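## Task

Lift one wine glass off the rack and set it standing upright on the table, away from every other object. It counts as failed if any glass is tossed, released from higher than about a finger's width, or tips over while no gripper holds it; a bump as strong as a fall from about a thumb's length may also fail it. The remaining glasses must still hang straight in their curls.

## Robot and tools

ROBOT. Two arms, left_arm and right_arm, each with a parallel two-finger gripper and a wrist camera. The scene frame has its origin at table-top height, midway between the arms' nominal bases; +x points out over the table, +z up, and left_arm sits on the +y side (arm names do not match image sides). Calibrated bases: left_arm root at (+0.018, +0.334, 0) m, right_arm at (-0.030, -0.355, 0) m, both almost unrotated. A camera stand is fixed behind the arms. A gripper's fingers extend along its own +z axis and separate along its y axis. end_effector_position is the point between the pads, roughly 1 cm short of the fingertips.

CAMERAS. cam_head_left and cam_head_right (fixed, on one bar, 672x504), cam_left_wrist and cam_right_wrist (fisheye, 672x504). Images come back in that order.

execute_actions(actions, cameras). actions is a list of actions; each action is a table of up to 15 rows, one row per 1/30 s control step; if fewer rows are given the last one is held until step 15. Every row is one flat list of 14 numbers, each in [-1, 1], covering both arms even if only one moves: left_arm dx, dy, dz, rx, ry, rz, opening, then right_arm in the same order. dx..rz are offsets, not poses: they are measured along the scene axes from that arm's Hand target as it was when the action began, and every row refers to that same start, not the row before. Scale: 1.0 equals 0.6 m of travel or 180 degrees; rx, ry, rz form a single rotation vector, turning about the Hand target position. Sending the same offset again moves the arm further. Six zeros means no new pose for that arm. opening is absolute: +1 fully open (0.094 m), -1 closed; a 0 there is a real half-open command, so resend the current opening to keep the gripper as is. Images are returned only for an empty actions list or when cameras names them (["all"] for every camera).

move(target, speed, blend, opening_speed, grip_force, blocking, cameras). target is one 14-number row as above, or a list of up to 15 such rows; every row in the list is an offset from the same starting Hand targets, not from the previous row. Straight-line paths; all arms finish together; the whole move is capped at 10 s. speed: path top speed in m/s, 0.002 to 2.9, default 0.25 (turns up to twice that in rad/s); one value or one per target. blend: corner rounding in metres for a list (0 = stop at each). opening_speed: rate of change of the commanded opening per second on the -1..+1 scale, at least 0.2; use it to close gently on glass. grip_force: per-pad force cap in newtons, 10 to 50, one value or one per arm; it persists, and lower values close slowly. blocking=false returns after about 0.5 s while motion continues. Paths do not avoid obstacles or the other arm; faster moves stray more and hit harder, and aiming past a contact presses harder. Avoid paths passing near an arm's own base; route around it. The result adds a move: line (done, off_target, moving, held, fault) and limits (paced = pose clipped, held = steps withheld).

wait(seconds): 0 to 3600, sends nothing new; a running move continues. stop(): brakes a running move. zoom_image(camera, region): region [x0, y0, x1, y1] in pixels of that camera's latest image, at most 504 wide and tall. read_manual: licence text only. finished_scene(scene): ends scene 1 or 2 permanently; the goal must hold without the robot.

RESULTS. end_effector_position (m) and end_effector_quat_wxyz are in the scene frame. Hand target is the last commanded pose after clipping, and the base for the next offsets. Orientation commands are clipped to within 40 degrees of the measured one each step. Grippers often stop short or sag, tilt under load or friction; compare position to Hand target and send the remaining gap as an offset, and correct tilt. Tool commands gives current gripper commands. grip_measured is measured finger opening on the command scale (reads up to ~2.5 mm wide when empty; under a hard squeeze a bit narrower than the object). grip_effort_nm is gripper motor effort, negative closing; it does not drop to zero at rest. Joint velocities may read within noise. Joint torques are noisy, offset readings. MOTOR HOT appears at 75 °C; at 90 °C an over-temperature fault folds that arm away for the rest of the scene. Head and wrist camera calibrations (intrinsics and T_world_to_cam) are given and may be off by a few millimetres and degrees.

AVOID. Never release a glass more than a few millimetres above the table or let it tip free; close slowly with modest grip_force so it is not crushed; set it down gently and open only once it stands. Do not bump the rack or the other glasses. Keep the two grippers, their housings and wrist cameras apart; do not close one gripper on the other. Keep wrist-camera cables off objects and fixtures. Do not hold loads stretched out or push at unreachable poses for long (heat). Do not strike the table or fixtures hard, and keep everything on the table. Occasionally a loose object gets nudged by the scene.

Each tool is called after "Emit:" by a JSON object that holds its "name" and its "arguments", one argument or row to a line.

## Session

Emit:
{"name": "execute_actions", "arguments": {
  "actions": []
}}

Scene clock: 0.00 s.
left_arm: end_effector_position=(+0.4314, +0.3337, +0.0423) grip_measured=+1.000 grip_effort_nm=n/a end_effector_quat_wxyz=(+0.501, -0.016, +0.864, +0.046) | right_arm: end_effector_position=(+0.3963, -0.3678, +0.0680) grip_measured=+1.000 grip_effort_nm=n/a end_effector_quat_wxyz=(+0.551, +0.019, +0.829, -0.096)
Joint positions: left_arm=[-0.089 1.718 0.499 0.696 -0.153 -0.014 0.094] | right_arm=[0.071 1.738 0.5 0.841 0.244 -0.049 0.094]
Joint velocities: within noise
Joint torques (N m): no reading
Heat: left arm: 32 °C; right arm: 37 °C.
Hand target: left_arm +0.4355, +0.3334, +0.0502; +0.511, -0.017, +0.858, +0.045 | right_arm +0.4007, -0.3675, +0.0790; +0.564, +0.021, +0.820, -0.095
Tool commands: left_gripper/opening=+1.0 right_gripper/opening=+1.0

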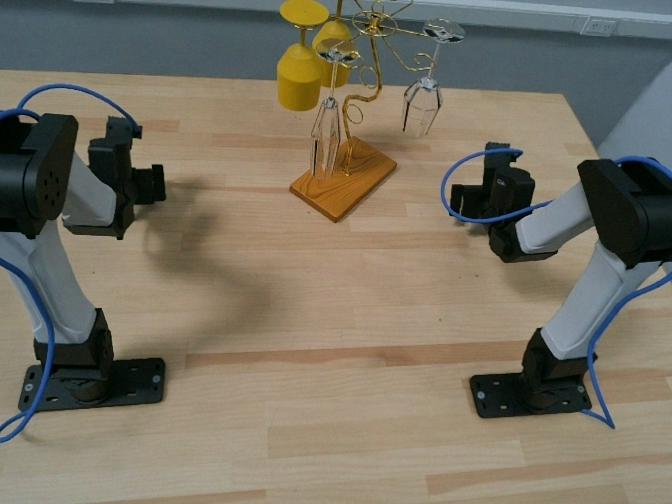

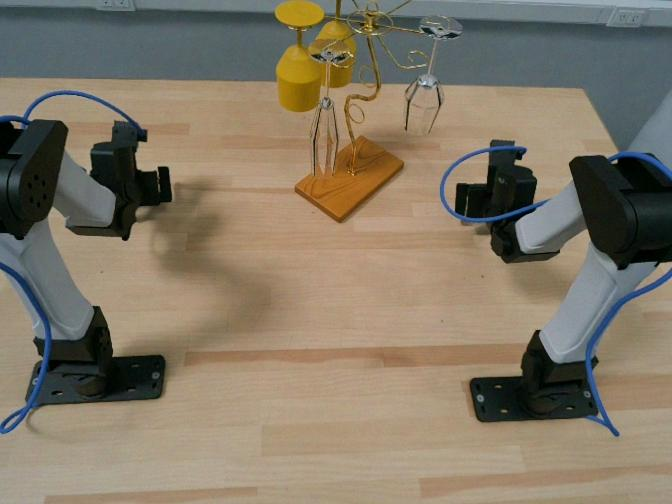

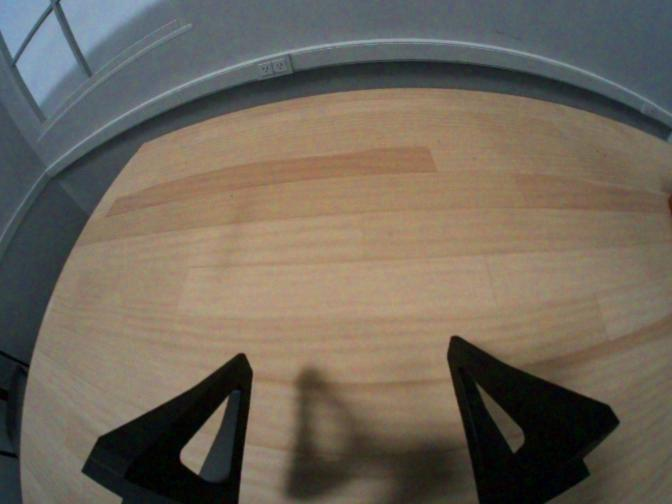

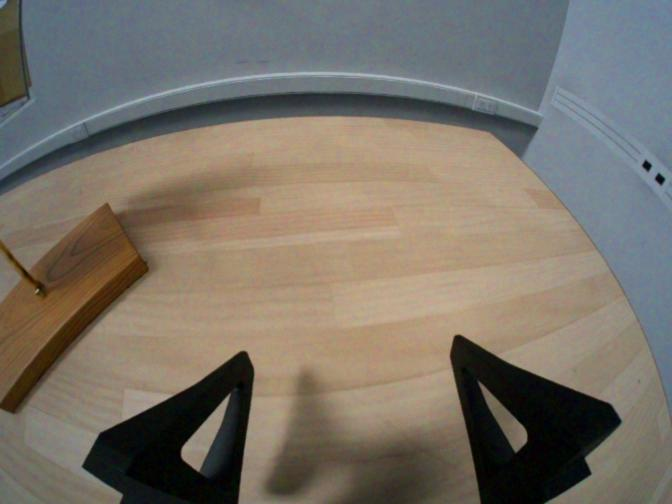

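Emit:
{"name": "zoom_image", "arguments": {
  "camera": "cam_head_left",
  "region": [250, 0, 500, 230]
}}

Emit:
{"name": "zoom_image", "arguments": {
  "camera": "cam_head_right",
  "region": [250, 0, 500, 230]
}}

Scaled by 2.016 from the camera's image (finer frame: 960x720).

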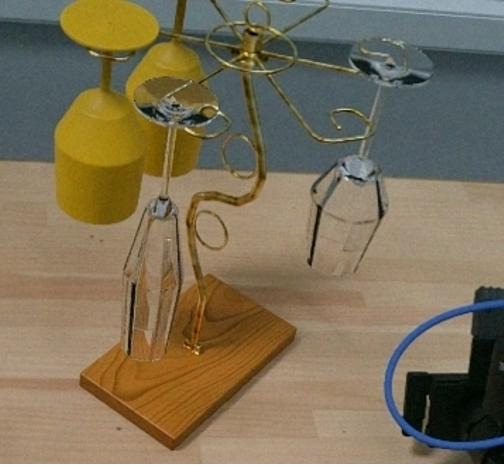

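Scaled by 2.016 from the camera's image (finer frame: 960x720).

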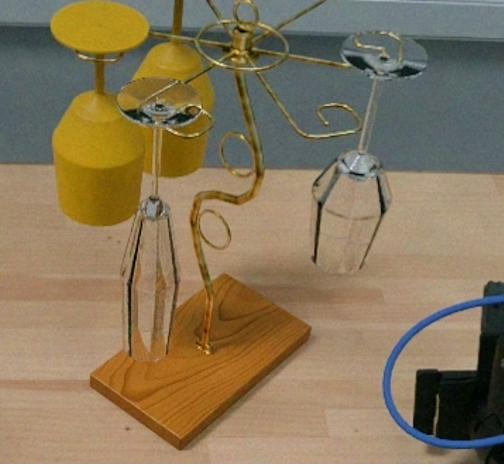

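Emit:
{"name": "move", "arguments": {
  "target": [
    [0,0,0,0,0,0,1, -0.06,-0.08,0.5,0,0,0,1],
    [0,0,0,0,0,0,1, 0,0.146,0.568,0.032,0.061,0.208,1]
  ],
  "blend": 0.05,
  "speed": 0.3,
  "cameras": ["all"]
}}

Scene clock: 13.83 s.
left_arm: end_effector_position=(+0.4314, +0.3337, +0.0423) grip_measured=+1.000 grip_effort_nm=0.04 end_effector_quat_wxyz=(+0.501, -0.016, +0.864, +0.046) | right_arm: end_effector_position=(+0.3992, -0.2849, +0.4146) grip_measured=+1.000 grip_effort_nm=-0.01 end_effector_quat_wxyz=(+0.479, -0.214, +0.842, +0.124)
Joint positions: left_arm=[-0.089 1.718 0.499 0.696 -0.153 -0.014 0.094] | right_arm=[-0.004 1.683 2.177 -1.09 -0.432 -0.273 0.094]
Joint torques (N m): left_arm=[-0.1 -6.67 6.82 2.02 -0.01 0.07] | right_arm=[0.1 -5.74 8.16 1.89 -0.38 -0.03]
Heat: left arm: 36 °C; right arm: 40 °C.
Hand target: left_arm +0.4355, +0.3334, +0.0502; +0.511, -0.017, +0.858, +0.045 | right_arm +0.4007, -0.2800, +0.4199; +0.483, -0.224, +0.836, +0.129
Off the commanded pose: left_arm 0.009 m, 1 deg | right_arm 0.007 m, 2 deg.
move: done
cam_right_wrist: T_world_to_cam=[[0.42047, -0.90048, -0.11112, -0.37002], [-0.78473, -0.29945, -0.54271, 0.49755], [0.45542, 0.31539, -0.83254, 0.35671]] pos_world=[0.38358, -0.29671, 0.52588]

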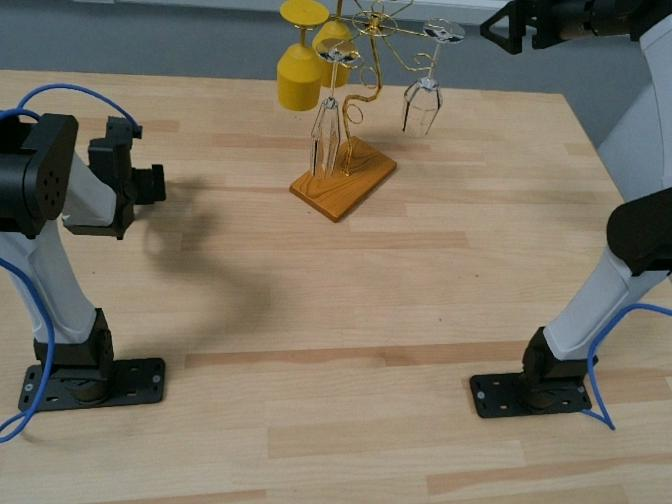

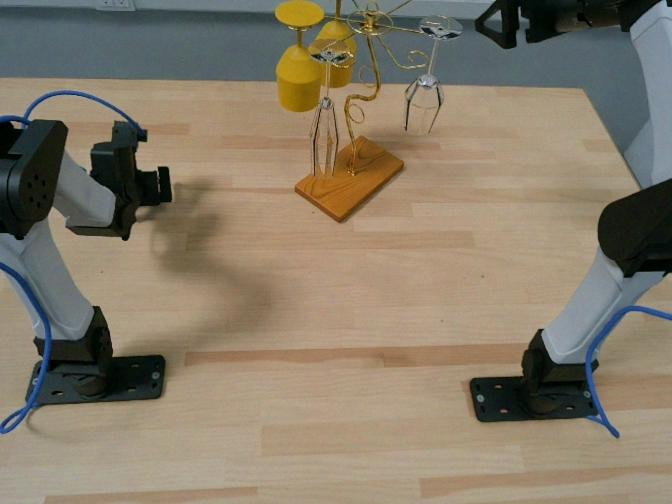

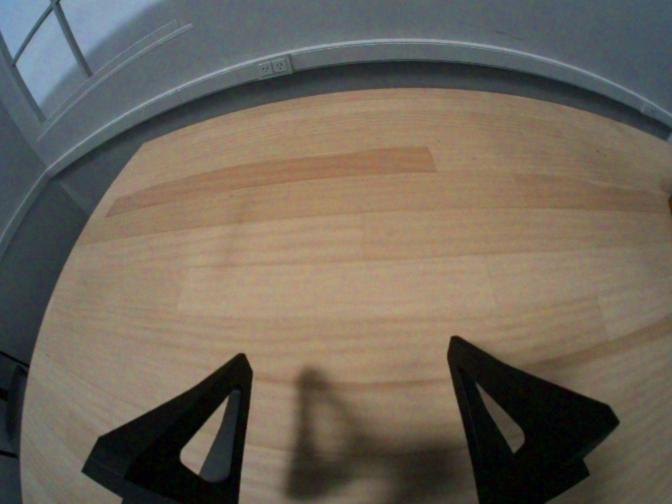

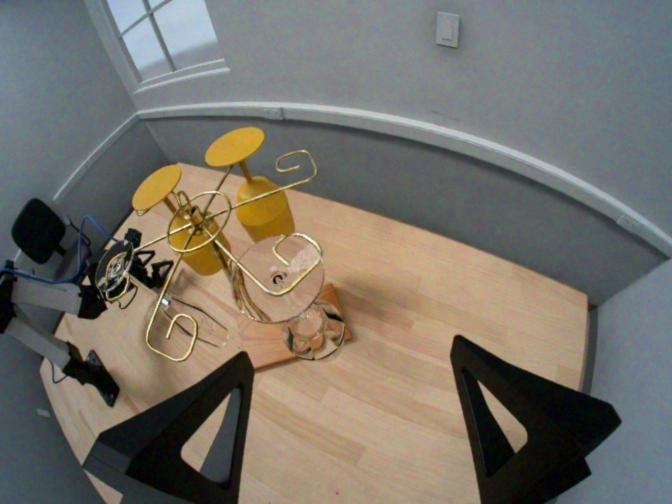

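Emit:
{"name": "zoom_image", "arguments": {
  "camera": "cam_right_wrist",
  "region": [90, 110, 360, 370]
}}

Scaled by 1.867 from the camera's image (finer frame: 960x720).

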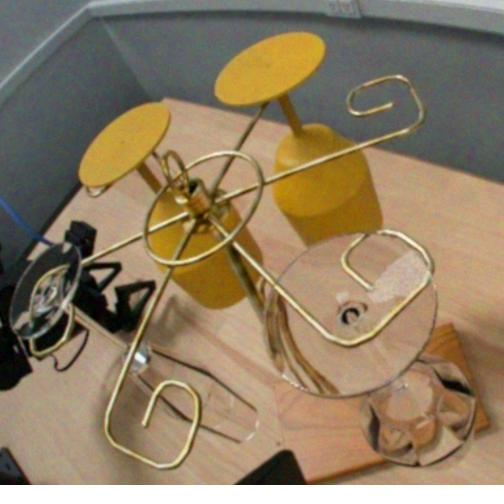

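Emit:
{"name": "move", "arguments": {
  "target": [0,0,0,0,0,0,1, -0.2478,0.1767,-0.3665,0.1017,-0.1326,0.0814,1],
  "speed": 0.3,
  "cameras": ["all"]
}}

Scene clock: 20.47 s.
left_arm: end_effector_position=(+0.4314, +0.3337, +0.0423) grip_measured=+1.000 grip_effort_nm=0.04 end_effector_quat_wxyz=(+0.501, -0.016, +0.864, +0.046) | right_arm: end_effector_position=(+0.2521, -0.1745, +0.2007) grip_measured=+1.000 grip_effort_nm=-0.01 end_effector_quat_wxyz=(+0.650, -0.275, +0.655, +0.270)
Joint positions: left_arm=[-0.089 1.718 0.499 0.696 -0.153 -0.014 0.094] | right_arm=[0.343 1.028 0.216 0.802 -0.451 -0.008 0.094]
Joint torques (N m): left_arm=[-0.12 -6.57 7.02 1.98 -0.03 0.1] | right_arm=[0.44 -0.75 5.19 2.46 0.05 0.11]
Heat: left arm: 38 °C; right arm: 40 °C.
Hand target: left_arm +0.4355, +0.3334, +0.0502; +0.511, -0.017, +0.858, +0.045 | right_arm +0.2520, -0.1739, +0.2001; +0.654, -0.271, +0.653, +0.271
Off the commanded pose: left_arm 0.009 m, 1 deg | right_arm 0.001 m, 1 deg.
move: done
cam_right_wrist: T_world_to_cam=[[0.70618, -0.69766, -0.12074, -0.26726], [-0.39118, -0.2423, -0.88784, 0.27908], [0.59016, 0.67421, -0.44402, 0.16146]] pos_world=[0.20261, -0.22769, 0.2872]

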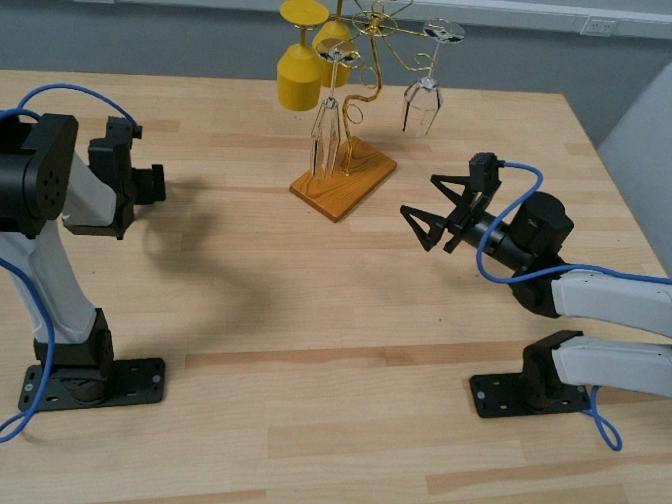

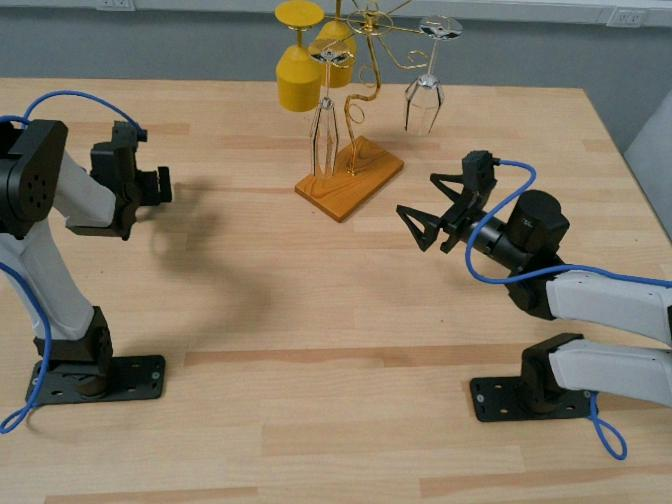

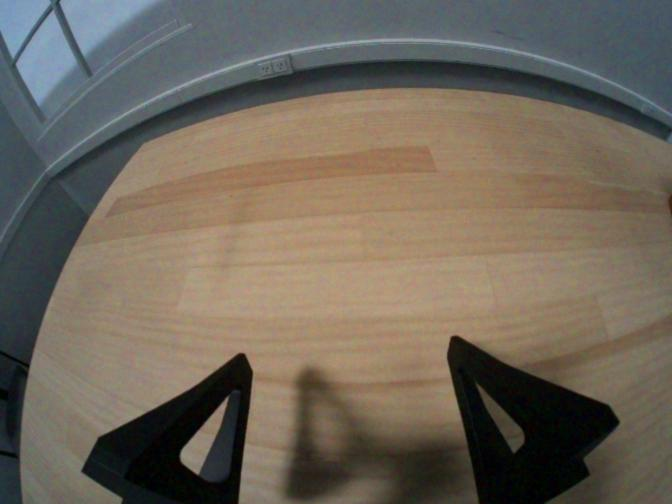

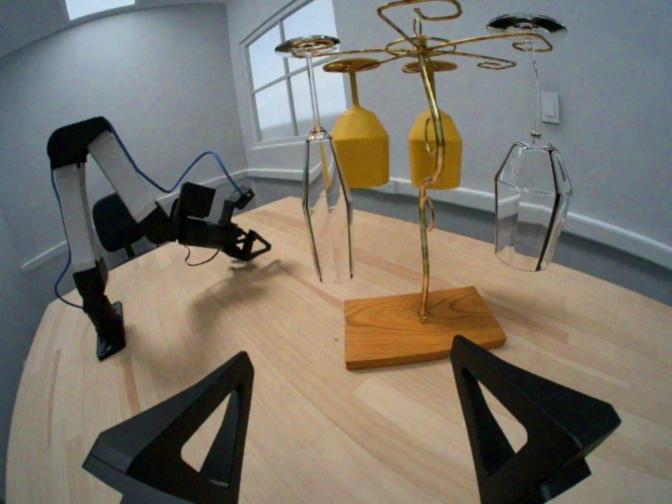

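Emit:
{"name": "zoom_image", "arguments": {
  "camera": "cam_right_wrist",
  "region": [260, 0, 600, 300]
}}

Emit:
{"name": "zoom_image", "arguments": {
  "camera": "cam_right_wrist",
  "region": [260, 0, 460, 200]
}}

Scaled by 1.482 from the camera's image (finer frame: 960x720).

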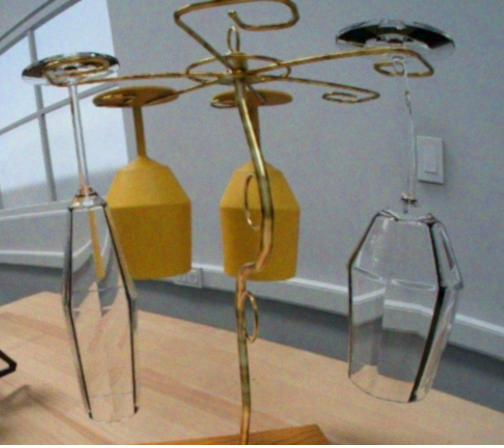

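Scaled by 2.520 from the camera's image (finer frame: 960x720).

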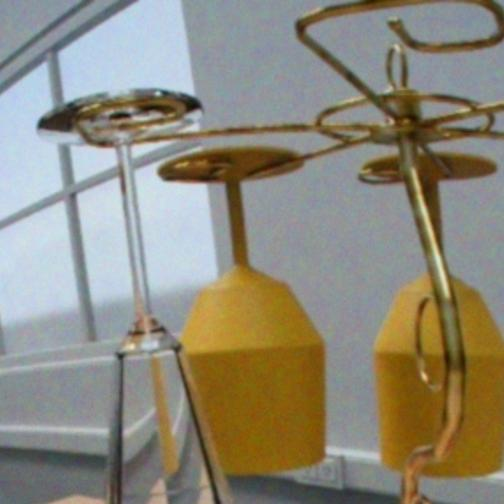

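Emit:
{"name": "move", "arguments": {
  "target": [0,0,0,0,0,0,1, 0.1205,0.1378,-0.0168,0,0,0,1],
  "speed": 0.25,
  "cameras": ["cam_right_wrist","cam_head_left"]
}}

Scene clock: 28.10 s.
left_arm: end_effector_position=(+0.4314, +0.3337, +0.0423) grip_measured=+1.000 grip_effort_nm=0.04 end_effector_quat_wxyz=(+0.501, -0.016, +0.864, +0.046) | right_arm: end_effector_position=(+0.3168, -0.0963, +0.1751) grip_measured=+1.000 grip_effort_nm=-0.01 end_effector_quat_wxyz=(+0.636, -0.278, +0.668, +0.269)
Joint positions: left_arm=[-0.089 1.718 0.499 0.696 -0.153 -0.014 0.094] | right_arm=[0.541 1.583 0.486 1.048 -0.254 -0.007 0.094]
Joint torques (N m): left_arm=[-0.14 -6.72 6.56 2.03 -0.04 0.07] | right_arm=[0.39 -4.49 7.87 2.55 0.07 0.11]
Heat: left arm: 39 °C; right arm: 41 °C.
Hand target: left_arm +0.4355, +0.3334, +0.0502; +0.511, -0.017, +0.858, +0.045 | right_arm +0.3242, -0.0913, +0.1897; +0.653, -0.271, +0.653, +0.271
Off the commanded pose: left_arm 0.009 m, 1 deg | right_arm 0.017 m, 3 deg.
move: off_target (right_arm)
cam_right_wrist: T_world_to_cam=[[0.70364, -0.69864, -0.1296, -0.2592], [-0.41965, -0.2614, -0.86923, 0.30457], [0.57341, 0.66601, -0.47712, 0.06943]] pos_world=[0.27038, -0.14772, 0.26427]
Images, in order (width x height): cam_head_left 672x504, cam_right_wrist 672x504.

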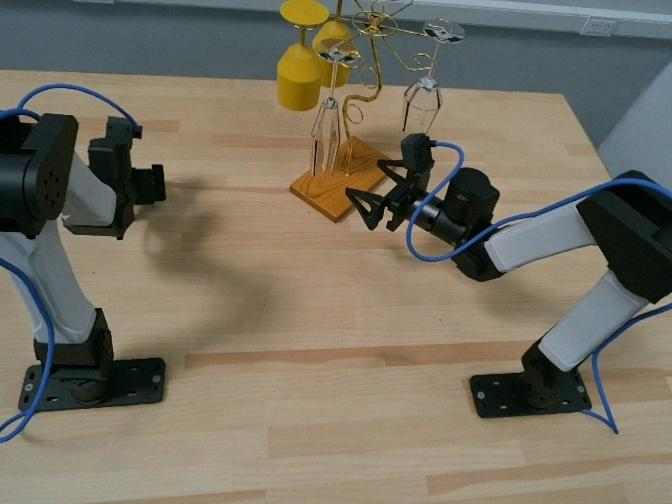

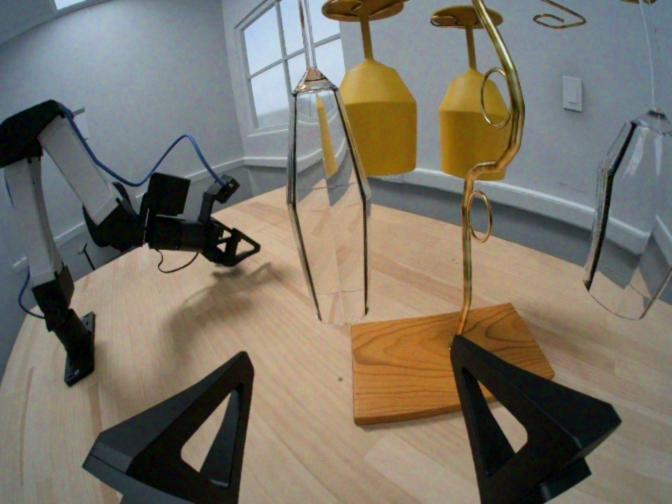

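Emit:
{"name": "move", "arguments": {
  "target": [0,0,0,0,0,0,1, 0.0822,0.0888,0.0288,0.0138,-0.0136,0,1],
  "speed": 0.1,
  "cameras": ["cam_right_wrist","cam_head_left","cam_head_right"]
}}

Scene clock: 31.10 s.
left_arm: end_effector_position=(+0.4314, +0.3337, +0.0423) grip_measured=+1.000 grip_effort_nm=0.04 end_effector_quat_wxyz=(+0.501, -0.016, +0.864, +0.046) | right_arm: end_effector_position=(+0.3679, -0.0433, +0.1968) grip_measured=+1.000 grip_effort_nm=-0.01 end_effector_quat_wxyz=(+0.661, -0.270, +0.644, +0.276)
Joint positions: left_arm=[-0.089 1.718 0.499 0.696 -0.153 -0.014 0.094] | right_arm=[0.599 1.81 0.778 1.058 -0.196 0.003 0.094]
Joint torques (N m): left_arm=[0.02 -6.49 6.58 2 -0.01 0.11] | right_arm=[0.46 -6.84 8.08 2.45 0.08 0.14]
Heat: left arm: 39 °C; right arm: 41 °C.
Hand target: left_arm +0.4355, +0.3334, +0.0502; +0.511, -0.017, +0.858, +0.045 | right_arm +0.3736, -0.0380, +0.2071; +0.673, -0.262, +0.633, +0.279
Off the commanded pose: left_arm 0.009 m, 1 deg | right_arm 0.013 m, 2 deg.
move: off_target (right_arm)
cam_right_wrist: T_world_to_cam=[[0.71028, -0.69322, -0.12228, -0.25897], [-0.37019, -0.22011, -0.9025, 0.34881], [0.59871, 0.68629, -0.41297, -0.00579]] pos_world=[0.31654, -0.09877, 0.28074]
Images, in order (width x height): cam_head_left 672x504, cam_head_right 672x504, cam_right_wrist 672x504.

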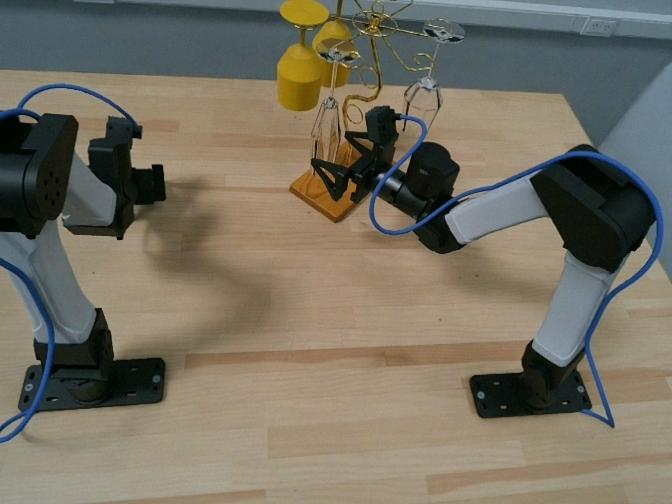

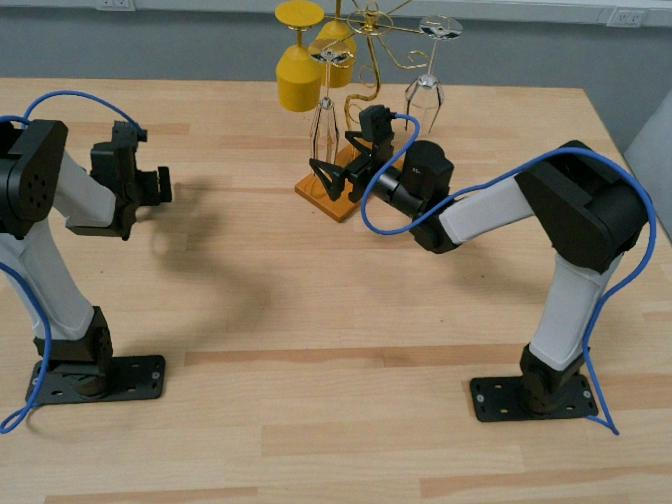

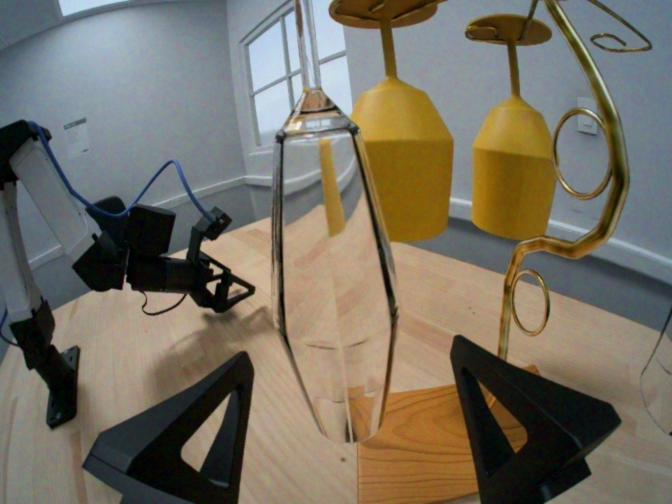

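Emit:
{"name": "move", "arguments": {
  "target": [0,0,0,0,0,0,1, 0,0,0,0,0,0,-0.15],
  "grip_force": [50, 25],
  "opening_speed": 0.4,
  "cameras": ["cam_right_wrist"]
}}

Scene clock: 35.23 s.
left_arm: end_effector_position=(+0.4314, +0.3337, +0.0423) grip_measured=+1.000 grip_effort_nm=0.04 end_effector_quat_wxyz=(+0.501, -0.016, +0.864, +0.046) | right_arm: end_effector_position=(+0.3681, -0.0436, +0.1968) grip_measured=+0.009 grip_effort_nm=-0.50 end_effector_quat_wxyz=(+0.661, -0.269, +0.644, +0.275)
Joint positions: left_arm=[-0.089 1.718 0.499 0.696 -0.153 -0.014 0.094] | right_arm=[0.599 1.81 0.778 1.058 -0.194 0.004 0.047]
Joint velocities: left_arm=[within noise] | right_arm=[-0.012 0.017 -0.012 0.022 0.095 -0.007 -0.004]
Joint torques (N m): left_arm=[0.01 -6.54 6.58 2.03 0.01 0.06] | right_arm=[0.34 -6.86 7.98 2.45 0.07 0.1]
Heat: left arm: 40 °C; right arm: 41 °C.
Hand target: left_arm +0.4355, +0.3334, +0.0502; +0.511, -0.017, +0.858, +0.045 | right_arm +0.3736, -0.0380, +0.2071; +0.673, -0.262, +0.633, +0.279
Off the commanded pose: left_arm 0.009 m, 1 deg | right_arm 0.013 m, 2 deg.
grip_force (N): 50, 25
move: done
cam_right_wrist: T_world_to_cam=[[0.70873, -0.69473, -0.12272, -0.25871], [-0.37093, -0.21898, -0.90247, 0.34914], [0.6001, 0.68513, -0.41289, -0.00629]] pos_world=[0.31664, -0.09896, 0.28074]

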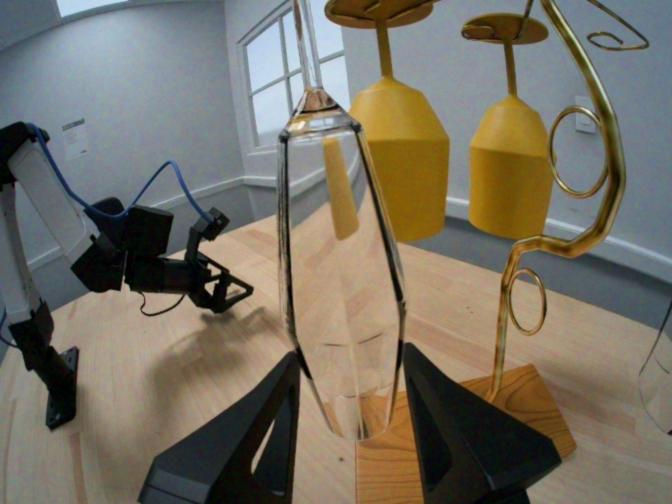

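Emit:
{"name": "move", "arguments": {
  "target": [0,0,0,0,0,0,1, 0,0,0.027,0,0,0,-0.15],
  "speed": 0.06,
  "cameras": ["cam_right_wrist","cam_head_left","cam_head_right"]
}}

Scene clock: 39.93 s.
left_arm: end_effector_position=(+0.4314, +0.3337, +0.0423) grip_measured=+1.000 grip_effort_nm=0.03 end_effector_quat_wxyz=(+0.501, -0.016, +0.864, +0.046) | right_arm: end_effector_position=(+0.3713, -0.0415, +0.1969) grip_measured=+0.006 grip_effort_nm=-0.58 end_effector_quat_wxyz=(+0.656, -0.270, +0.649, +0.274)
Joint positions: left_arm=[-0.089 1.718 0.499 0.696 -0.153 -0.014 0.094] | right_arm=[0.599 1.81 0.799 1.022 -0.194 0.004 0.047]
Joint torques (N m): left_arm=[-0.03 -6.43 6.63 2.06 -0.06 0.1] | right_arm=[0.35 -11.41 8.25 2.11 0.1 0.13]
Heat: left arm: 40 °C; right arm: 42 °C.
Hand target: left_arm +0.4355, +0.3334, +0.0502; +0.511, -0.017, +0.858, +0.045 | right_arm +0.3736, -0.0380, +0.2235; +0.673, -0.262, +0.633, +0.279
Off the commanded pose: left_arm 0.009 m, 1 deg | right_arm 0.027 m, 3 deg.
grip_force (N): 50, 25
move: off_target (right_arm)
cam_right_wrist: T_world_to_cam=[[0.70717, -0.6958, -0.1256, -0.25831], [-0.382, -0.2265, -0.89598, 0.35343], [0.59497, 0.68159, -0.42597, -0.00529]] pos_world=[0.32083, -0.09607, 0.28197]
Images, in order (width x height): cam_head_left 672x504, cam_head_right 672x504, cam_right_wrist 672x504.

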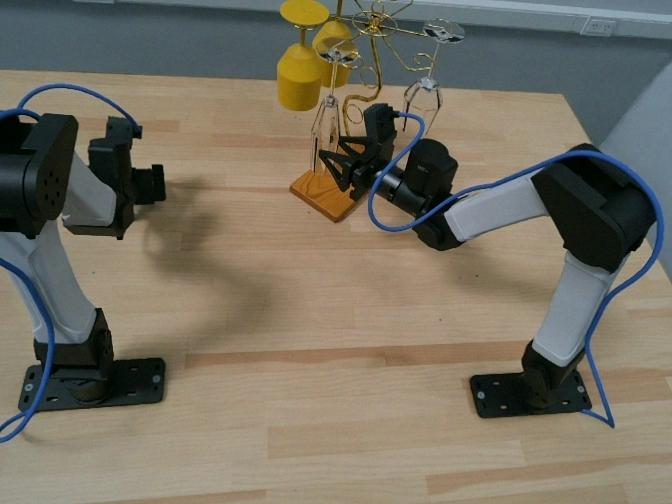

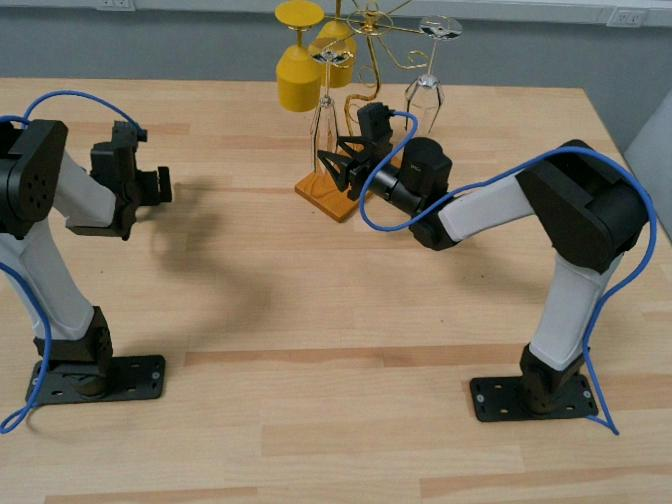

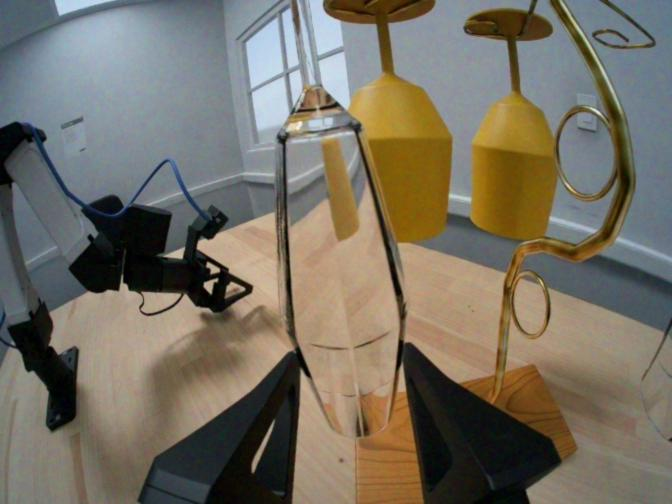

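Emit:
{"name": "move", "arguments": {
  "target": [0,0,0,0,0,0,1, -0.005,-0.0035,0.0333,0,0,0,-0.15],
  "speed": 0.06,
  "cameras": []
}}

Scene clock: 41.33 s.
left_arm: end_effector_position=(+0.4314, +0.3337, +0.0423) grip_measured=+1.000 grip_effort_nm=0.04 end_effector_quat_wxyz=(+0.501, -0.016, +0.864, +0.046) | right_arm: end_effector_position=(+0.3698, -0.0425, +0.2002) grip_measured=+0.006 grip_effort_nm=-0.58 end_effector_quat_wxyz=(+0.642, -0.273, +0.663, +0.272)
Joint positions: left_arm=[-0.089 1.718 0.499 0.696 -0.153 -0.014 0.094] | right_arm=[0.599 1.766 0.812 0.925 -0.194 0.004 0.047]
Joint torques (N m): left_arm=[0.01 -6.43 6.83 2.02 -0.1 0.04] | right_arm=[0.38 -13.24 8.8 2.25 0.06 0.13]
Heat: left arm: 40 °C; right arm: 42 °C.
Hand target: left_arm +0.4355, +0.3334, +0.0502; +0.511, -0.017, +0.858, +0.045 | right_arm +0.3706, -0.0401, +0.2433; +0.673, -0.262, +0.633, +0.279
Off the commanded pose: left_arm 0.009 m, 1 deg | right_arm 0.043 m, 5 deg.
grip_force (N): 50, 25
move: off_target (right_arm)

Emit:
{"name": "move", "arguments": {
  "target": [0,0,0,0,0,0,1, -0.0025,-0.0018,0.025,0.0099,-0.0097,0,-0.15],
  "speed": 0.06,
  "cameras": []
}}

Scene clock: 42.30 s.
left_arm: end_effector_position=(+0.4314, +0.3337, +0.0423) grip_measured=+1.000 grip_effort_nm=0.04 end_effector_quat_wxyz=(+0.501, -0.016, +0.864, +0.046) | right_arm: end_effector_position=(+0.3691, -0.0429, +0.2040) grip_measured=+0.006 grip_effort_nm=-0.58 end_effector_quat_wxyz=(+0.643, -0.270, +0.662, +0.275)
Joint positions: left_arm=[-0.089 1.718 0.499 0.696 -0.153 -0.014 0.094] | right_arm=[0.599 1.757 0.812 0.922 -0.194 0.012 0.047]
Joint torques (N m): left_arm=[-0.13 -6.43 6.87 2 -0.03 0.08] | right_arm=[0.43 -13.87 8.83 2.59 0.08 0.15]
Heat: left arm: 40 °C; right arm: 42 °C.
Hand target: left_arm +0.4355, +0.3334, +0.0502; +0.511, -0.017, +0.858, +0.045 | right_arm +0.3691, -0.0412, +0.2584; +0.687, -0.256, +0.618, +0.285
Off the commanded pose: left_arm 0.009 m, 1 deg | right_arm 0.054 m, 7 deg.
grip_force (N): 50, 25
move: off_target (right_arm)

Emit:
{"name": "wait", "arguments": {
  "seconds": 0.1,
  "cameras": ["cam_right_wrist","cam_head_left","cam_head_right"]
}}

Scene clock: 43.23 s.
left_arm: end_effector_position=(+0.4314, +0.3337, +0.0423) grip_measured=+1.000 grip_effort_nm=0.04 end_effector_quat_wxyz=(+0.501, -0.016, +0.864, +0.046) | right_arm: end_effector_position=(+0.3691, -0.0429, +0.2040) grip_measured=+0.006 grip_effort_nm=-0.58 end_effector_quat_wxyz=(+0.643, -0.270, +0.662, +0.275)
Joint positions: left_arm=[-0.089 1.718 0.499 0.696 -0.153 -0.014 0.094] | right_arm=[0.599 1.757 0.812 0.922 -0.194 0.013 0.047]
Joint torques (N m): left_arm=[0.1 -6.5 6.82 1.94 0 0.05] | right_arm=[0.25 -13.81 8.81 2.58 0.06 0.1]
Heat: left arm: 40 °C; right arm: 42 °C.
Hand target: left_arm +0.4355, +0.3334, +0.0502; +0.511, -0.017, +0.858, +0.045 | right_arm +0.3691, -0.0412, +0.2584; +0.687, -0.256, +0.618, +0.285
Tool commands: left_gripper/opening=+1.0 right_gripper/opening=-0.15
Off the commanded pose: left_arm 0.009 m, 1 deg | right_arm 0.054 m, 7 deg.
grip_force (N): 50, 25
wait: 0.10 s; at rest from the start
cam_right_wrist: T_world_to_cam=[[0.7026, -0.69746, -0.14111, -0.25213], [-0.41244, -0.23754, -0.87947, 0.36595], [0.57987, 0.67612, -0.45455, 0.01118]] pos_world=[0.32159, -0.09649, 0.29135]
Images, in order (width x height): cam_head_left 672x504, cam_head_right 672x504, cam_right_wrist 672x504.

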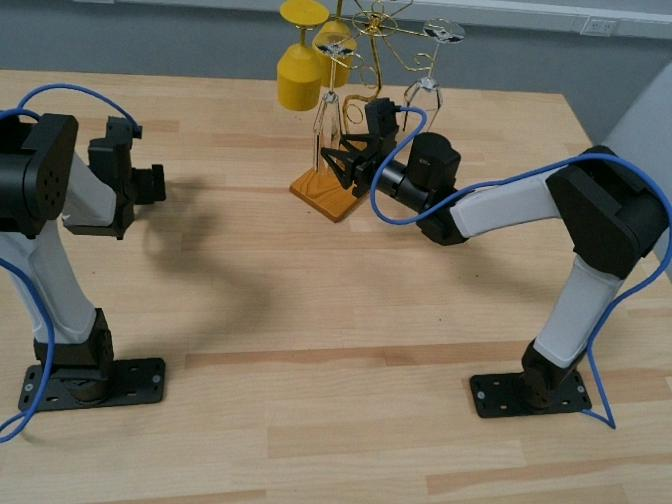

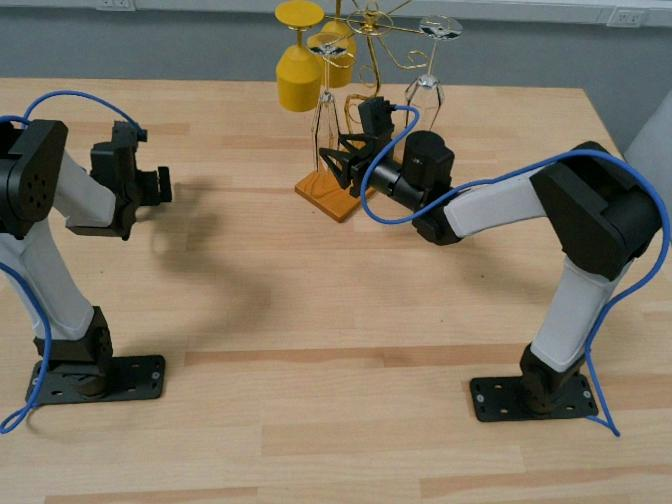

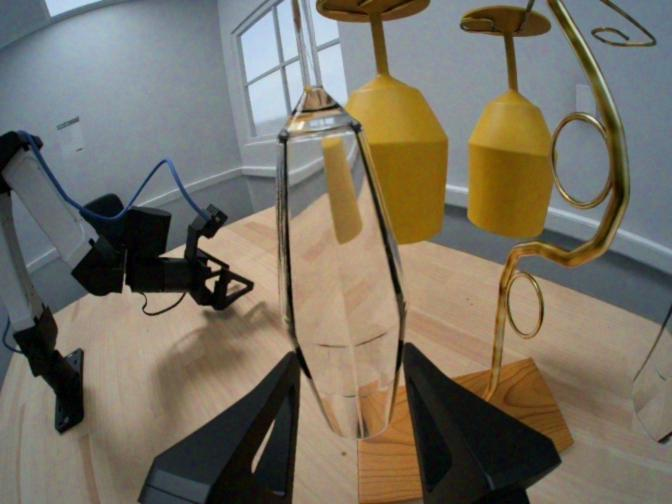

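Emit:
{"name": "move", "arguments": {
  "target": [0,0,0,0,0,0,1, -0.003,-0.003,0,0.0118,-0.0117,0,-0.15],
  "speed": 0.06,
  "cameras": []
}}

Scene clock: 46.07 s.
left_arm: end_effector_position=(+0.4314, +0.3337, +0.0423) grip_measured=+1.000 grip_effort_nm=0.04 end_effector_quat_wxyz=(+0.501, -0.016, +0.864, +0.046) | right_arm: end_effector_position=(+0.3690, -0.0431, +0.2217) grip_measured=+0.006 grip_effort_nm=-0.58 end_effector_quat_wxyz=(+0.667, -0.262, +0.638, +0.283)
Joint positions: left_arm=[-0.089 1.718 0.499 0.696 -0.153 -0.014 0.094] | right_arm=[0.599 1.757 0.812 0.995 -0.193 0.022 0.047]
Joint torques (N m): left_arm=[0.01 -6.43 6.89 1.99 -0.08 0.07] | right_arm=[0.29 -10.84 6.99 2.98 0.08 0.11]
Heat: left arm: 40 °C; right arm: 42 °C.
Hand target: left_arm +0.4355, +0.3334, +0.0502; +0.511, -0.017, +0.858, +0.045 | right_arm +0.3673, -0.0430, +0.2584; +0.703, -0.248, +0.600, +0.291
Off the commanded pose: left_arm 0.009 m, 1 deg | right_arm 0.037 m, 6 deg.
grip_force (N): 50, 25
move: off_target (right_arm)

Emit:
{"name": "wait", "arguments": {
  "seconds": 0.1,
  "cameras": ["cam_right_wrist","cam_head_left","cam_head_right","cam_left_wrist"]
}}

Emit:
{"name": "zoom_image", "arguments": {
  "camera": "cam_head_left",
  "region": [260, 0, 480, 230]
}}

Emit:
{"name": "zoom_image", "arguments": {
  "camera": "cam_head_right",
  "region": [260, 0, 480, 230]
}}

Scene clock: 46.47 s.
left_arm: end_effector_position=(+0.4314, +0.3337, +0.0423) grip_measured=+1.000 grip_effort_nm=0.04 end_effector_quat_wxyz=(+0.501, -0.016, +0.864, +0.046) | right_arm: end_effector_position=(+0.3689, -0.0431, +0.2218) grip_measured=+0.006 grip_effort_nm=-0.58 end_effector_quat_wxyz=(+0.667, -0.262, +0.638, +0.283)
Joint positions: left_arm=[-0.089 1.718 0.499 0.696 -0.153 -0.014 0.094] | right_arm=[0.599 1.757 0.812 0.995 -0.193 0.022 0.047]
Joint torques (N m): left_arm=[0.1 -6.72 6.69 2.05 -0.05 0.05] | right_arm=[0.24 -10.78 7.01 2.92 0.05 0.12]
Heat: left arm: 40 °C; right arm: 42 °C.
Hand target: left_arm +0.4355, +0.3334, +0.0502; +0.511, -0.017, +0.858, +0.045 | right_arm +0.3673, -0.0430, +0.2584; +0.703, -0.248, +0.600, +0.291
Tool commands: left_gripper/opening=+1.0 right_gripper/opening=-0.15
Off the commanded pose: left_arm 0.009 m, 1 deg | right_arm 0.037 m, 6 deg.
grip_force (N): 50, 25
wait: 0.10 s; at rest from the start
cam_right_wrist: T_world_to_cam=[[0.70985, -0.69108, -0.13606, -0.25325], [-0.36436, -0.19497, -0.91062, 0.3726], [0.60279, 0.69598, -0.3902, -0.00235]] pos_world=[0.31695, -0.10074, 0.30392]

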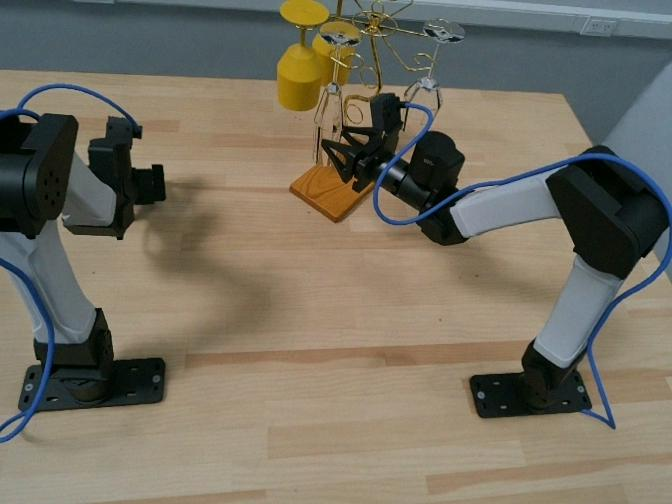

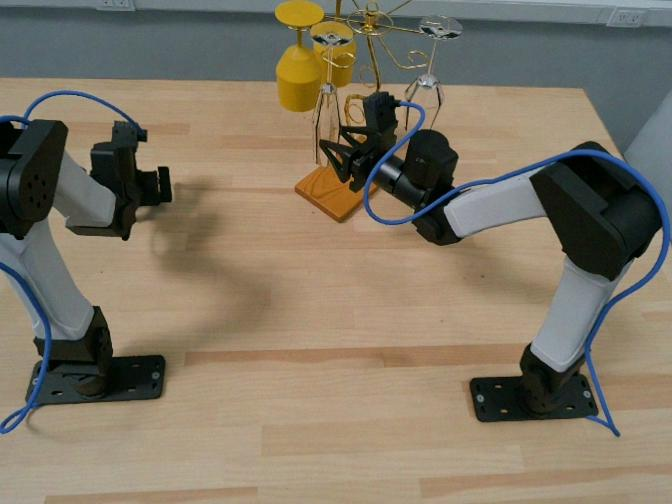

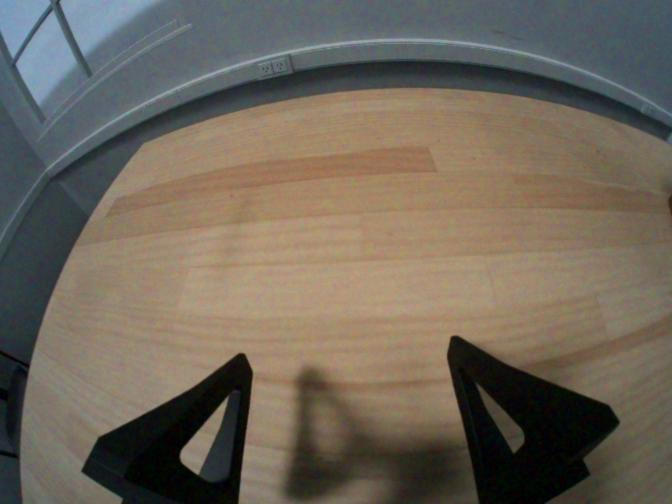

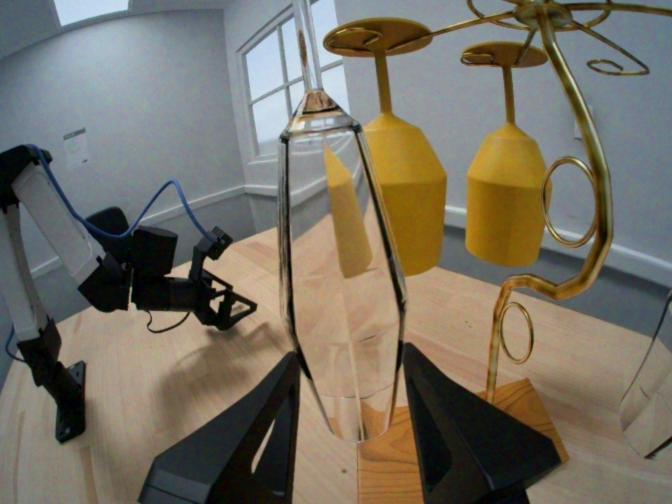

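Scaled by 2.191 from the camera's image (finer frame: 960x720).

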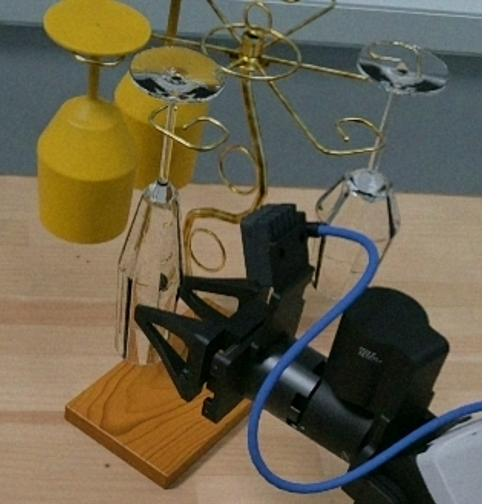

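Scaled by 2.191 from the camera's image (finer frame: 960x720).

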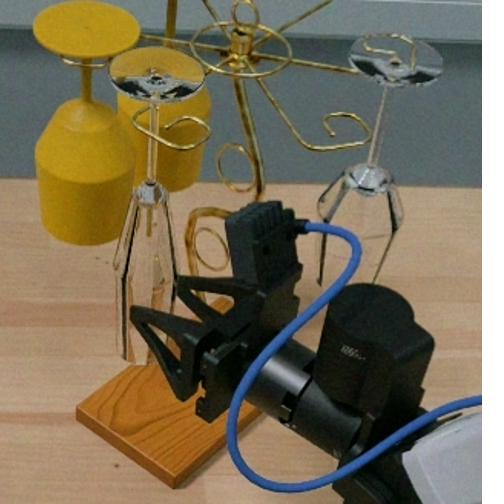

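Emit:
{"name": "zoom_image", "arguments": {
  "camera": "cam_head_left",
  "region": [315, 10, 385, 80]
}}

Emit:
{"name": "zoom_image", "arguments": {
  "camera": "cam_head_right",
  "region": [305, 10, 375, 80]
}}

Scaled by 7.200 from the camera's image (finer frame: 960x720).

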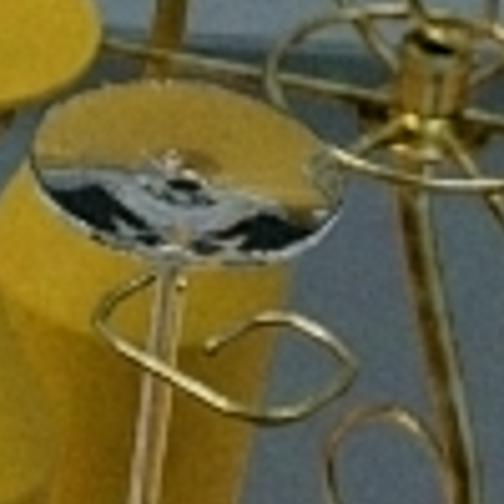

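Scaled by 7.200 from the camera's image (finer frame: 960x720).

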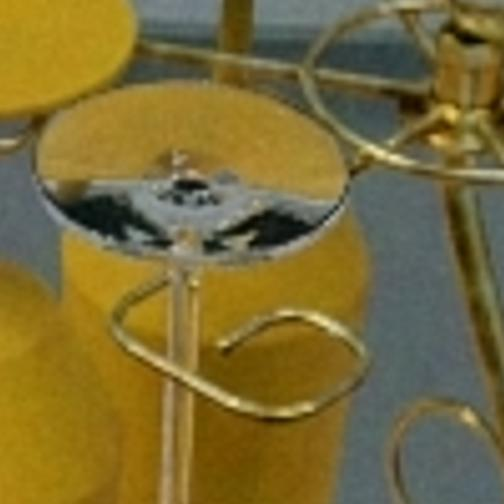

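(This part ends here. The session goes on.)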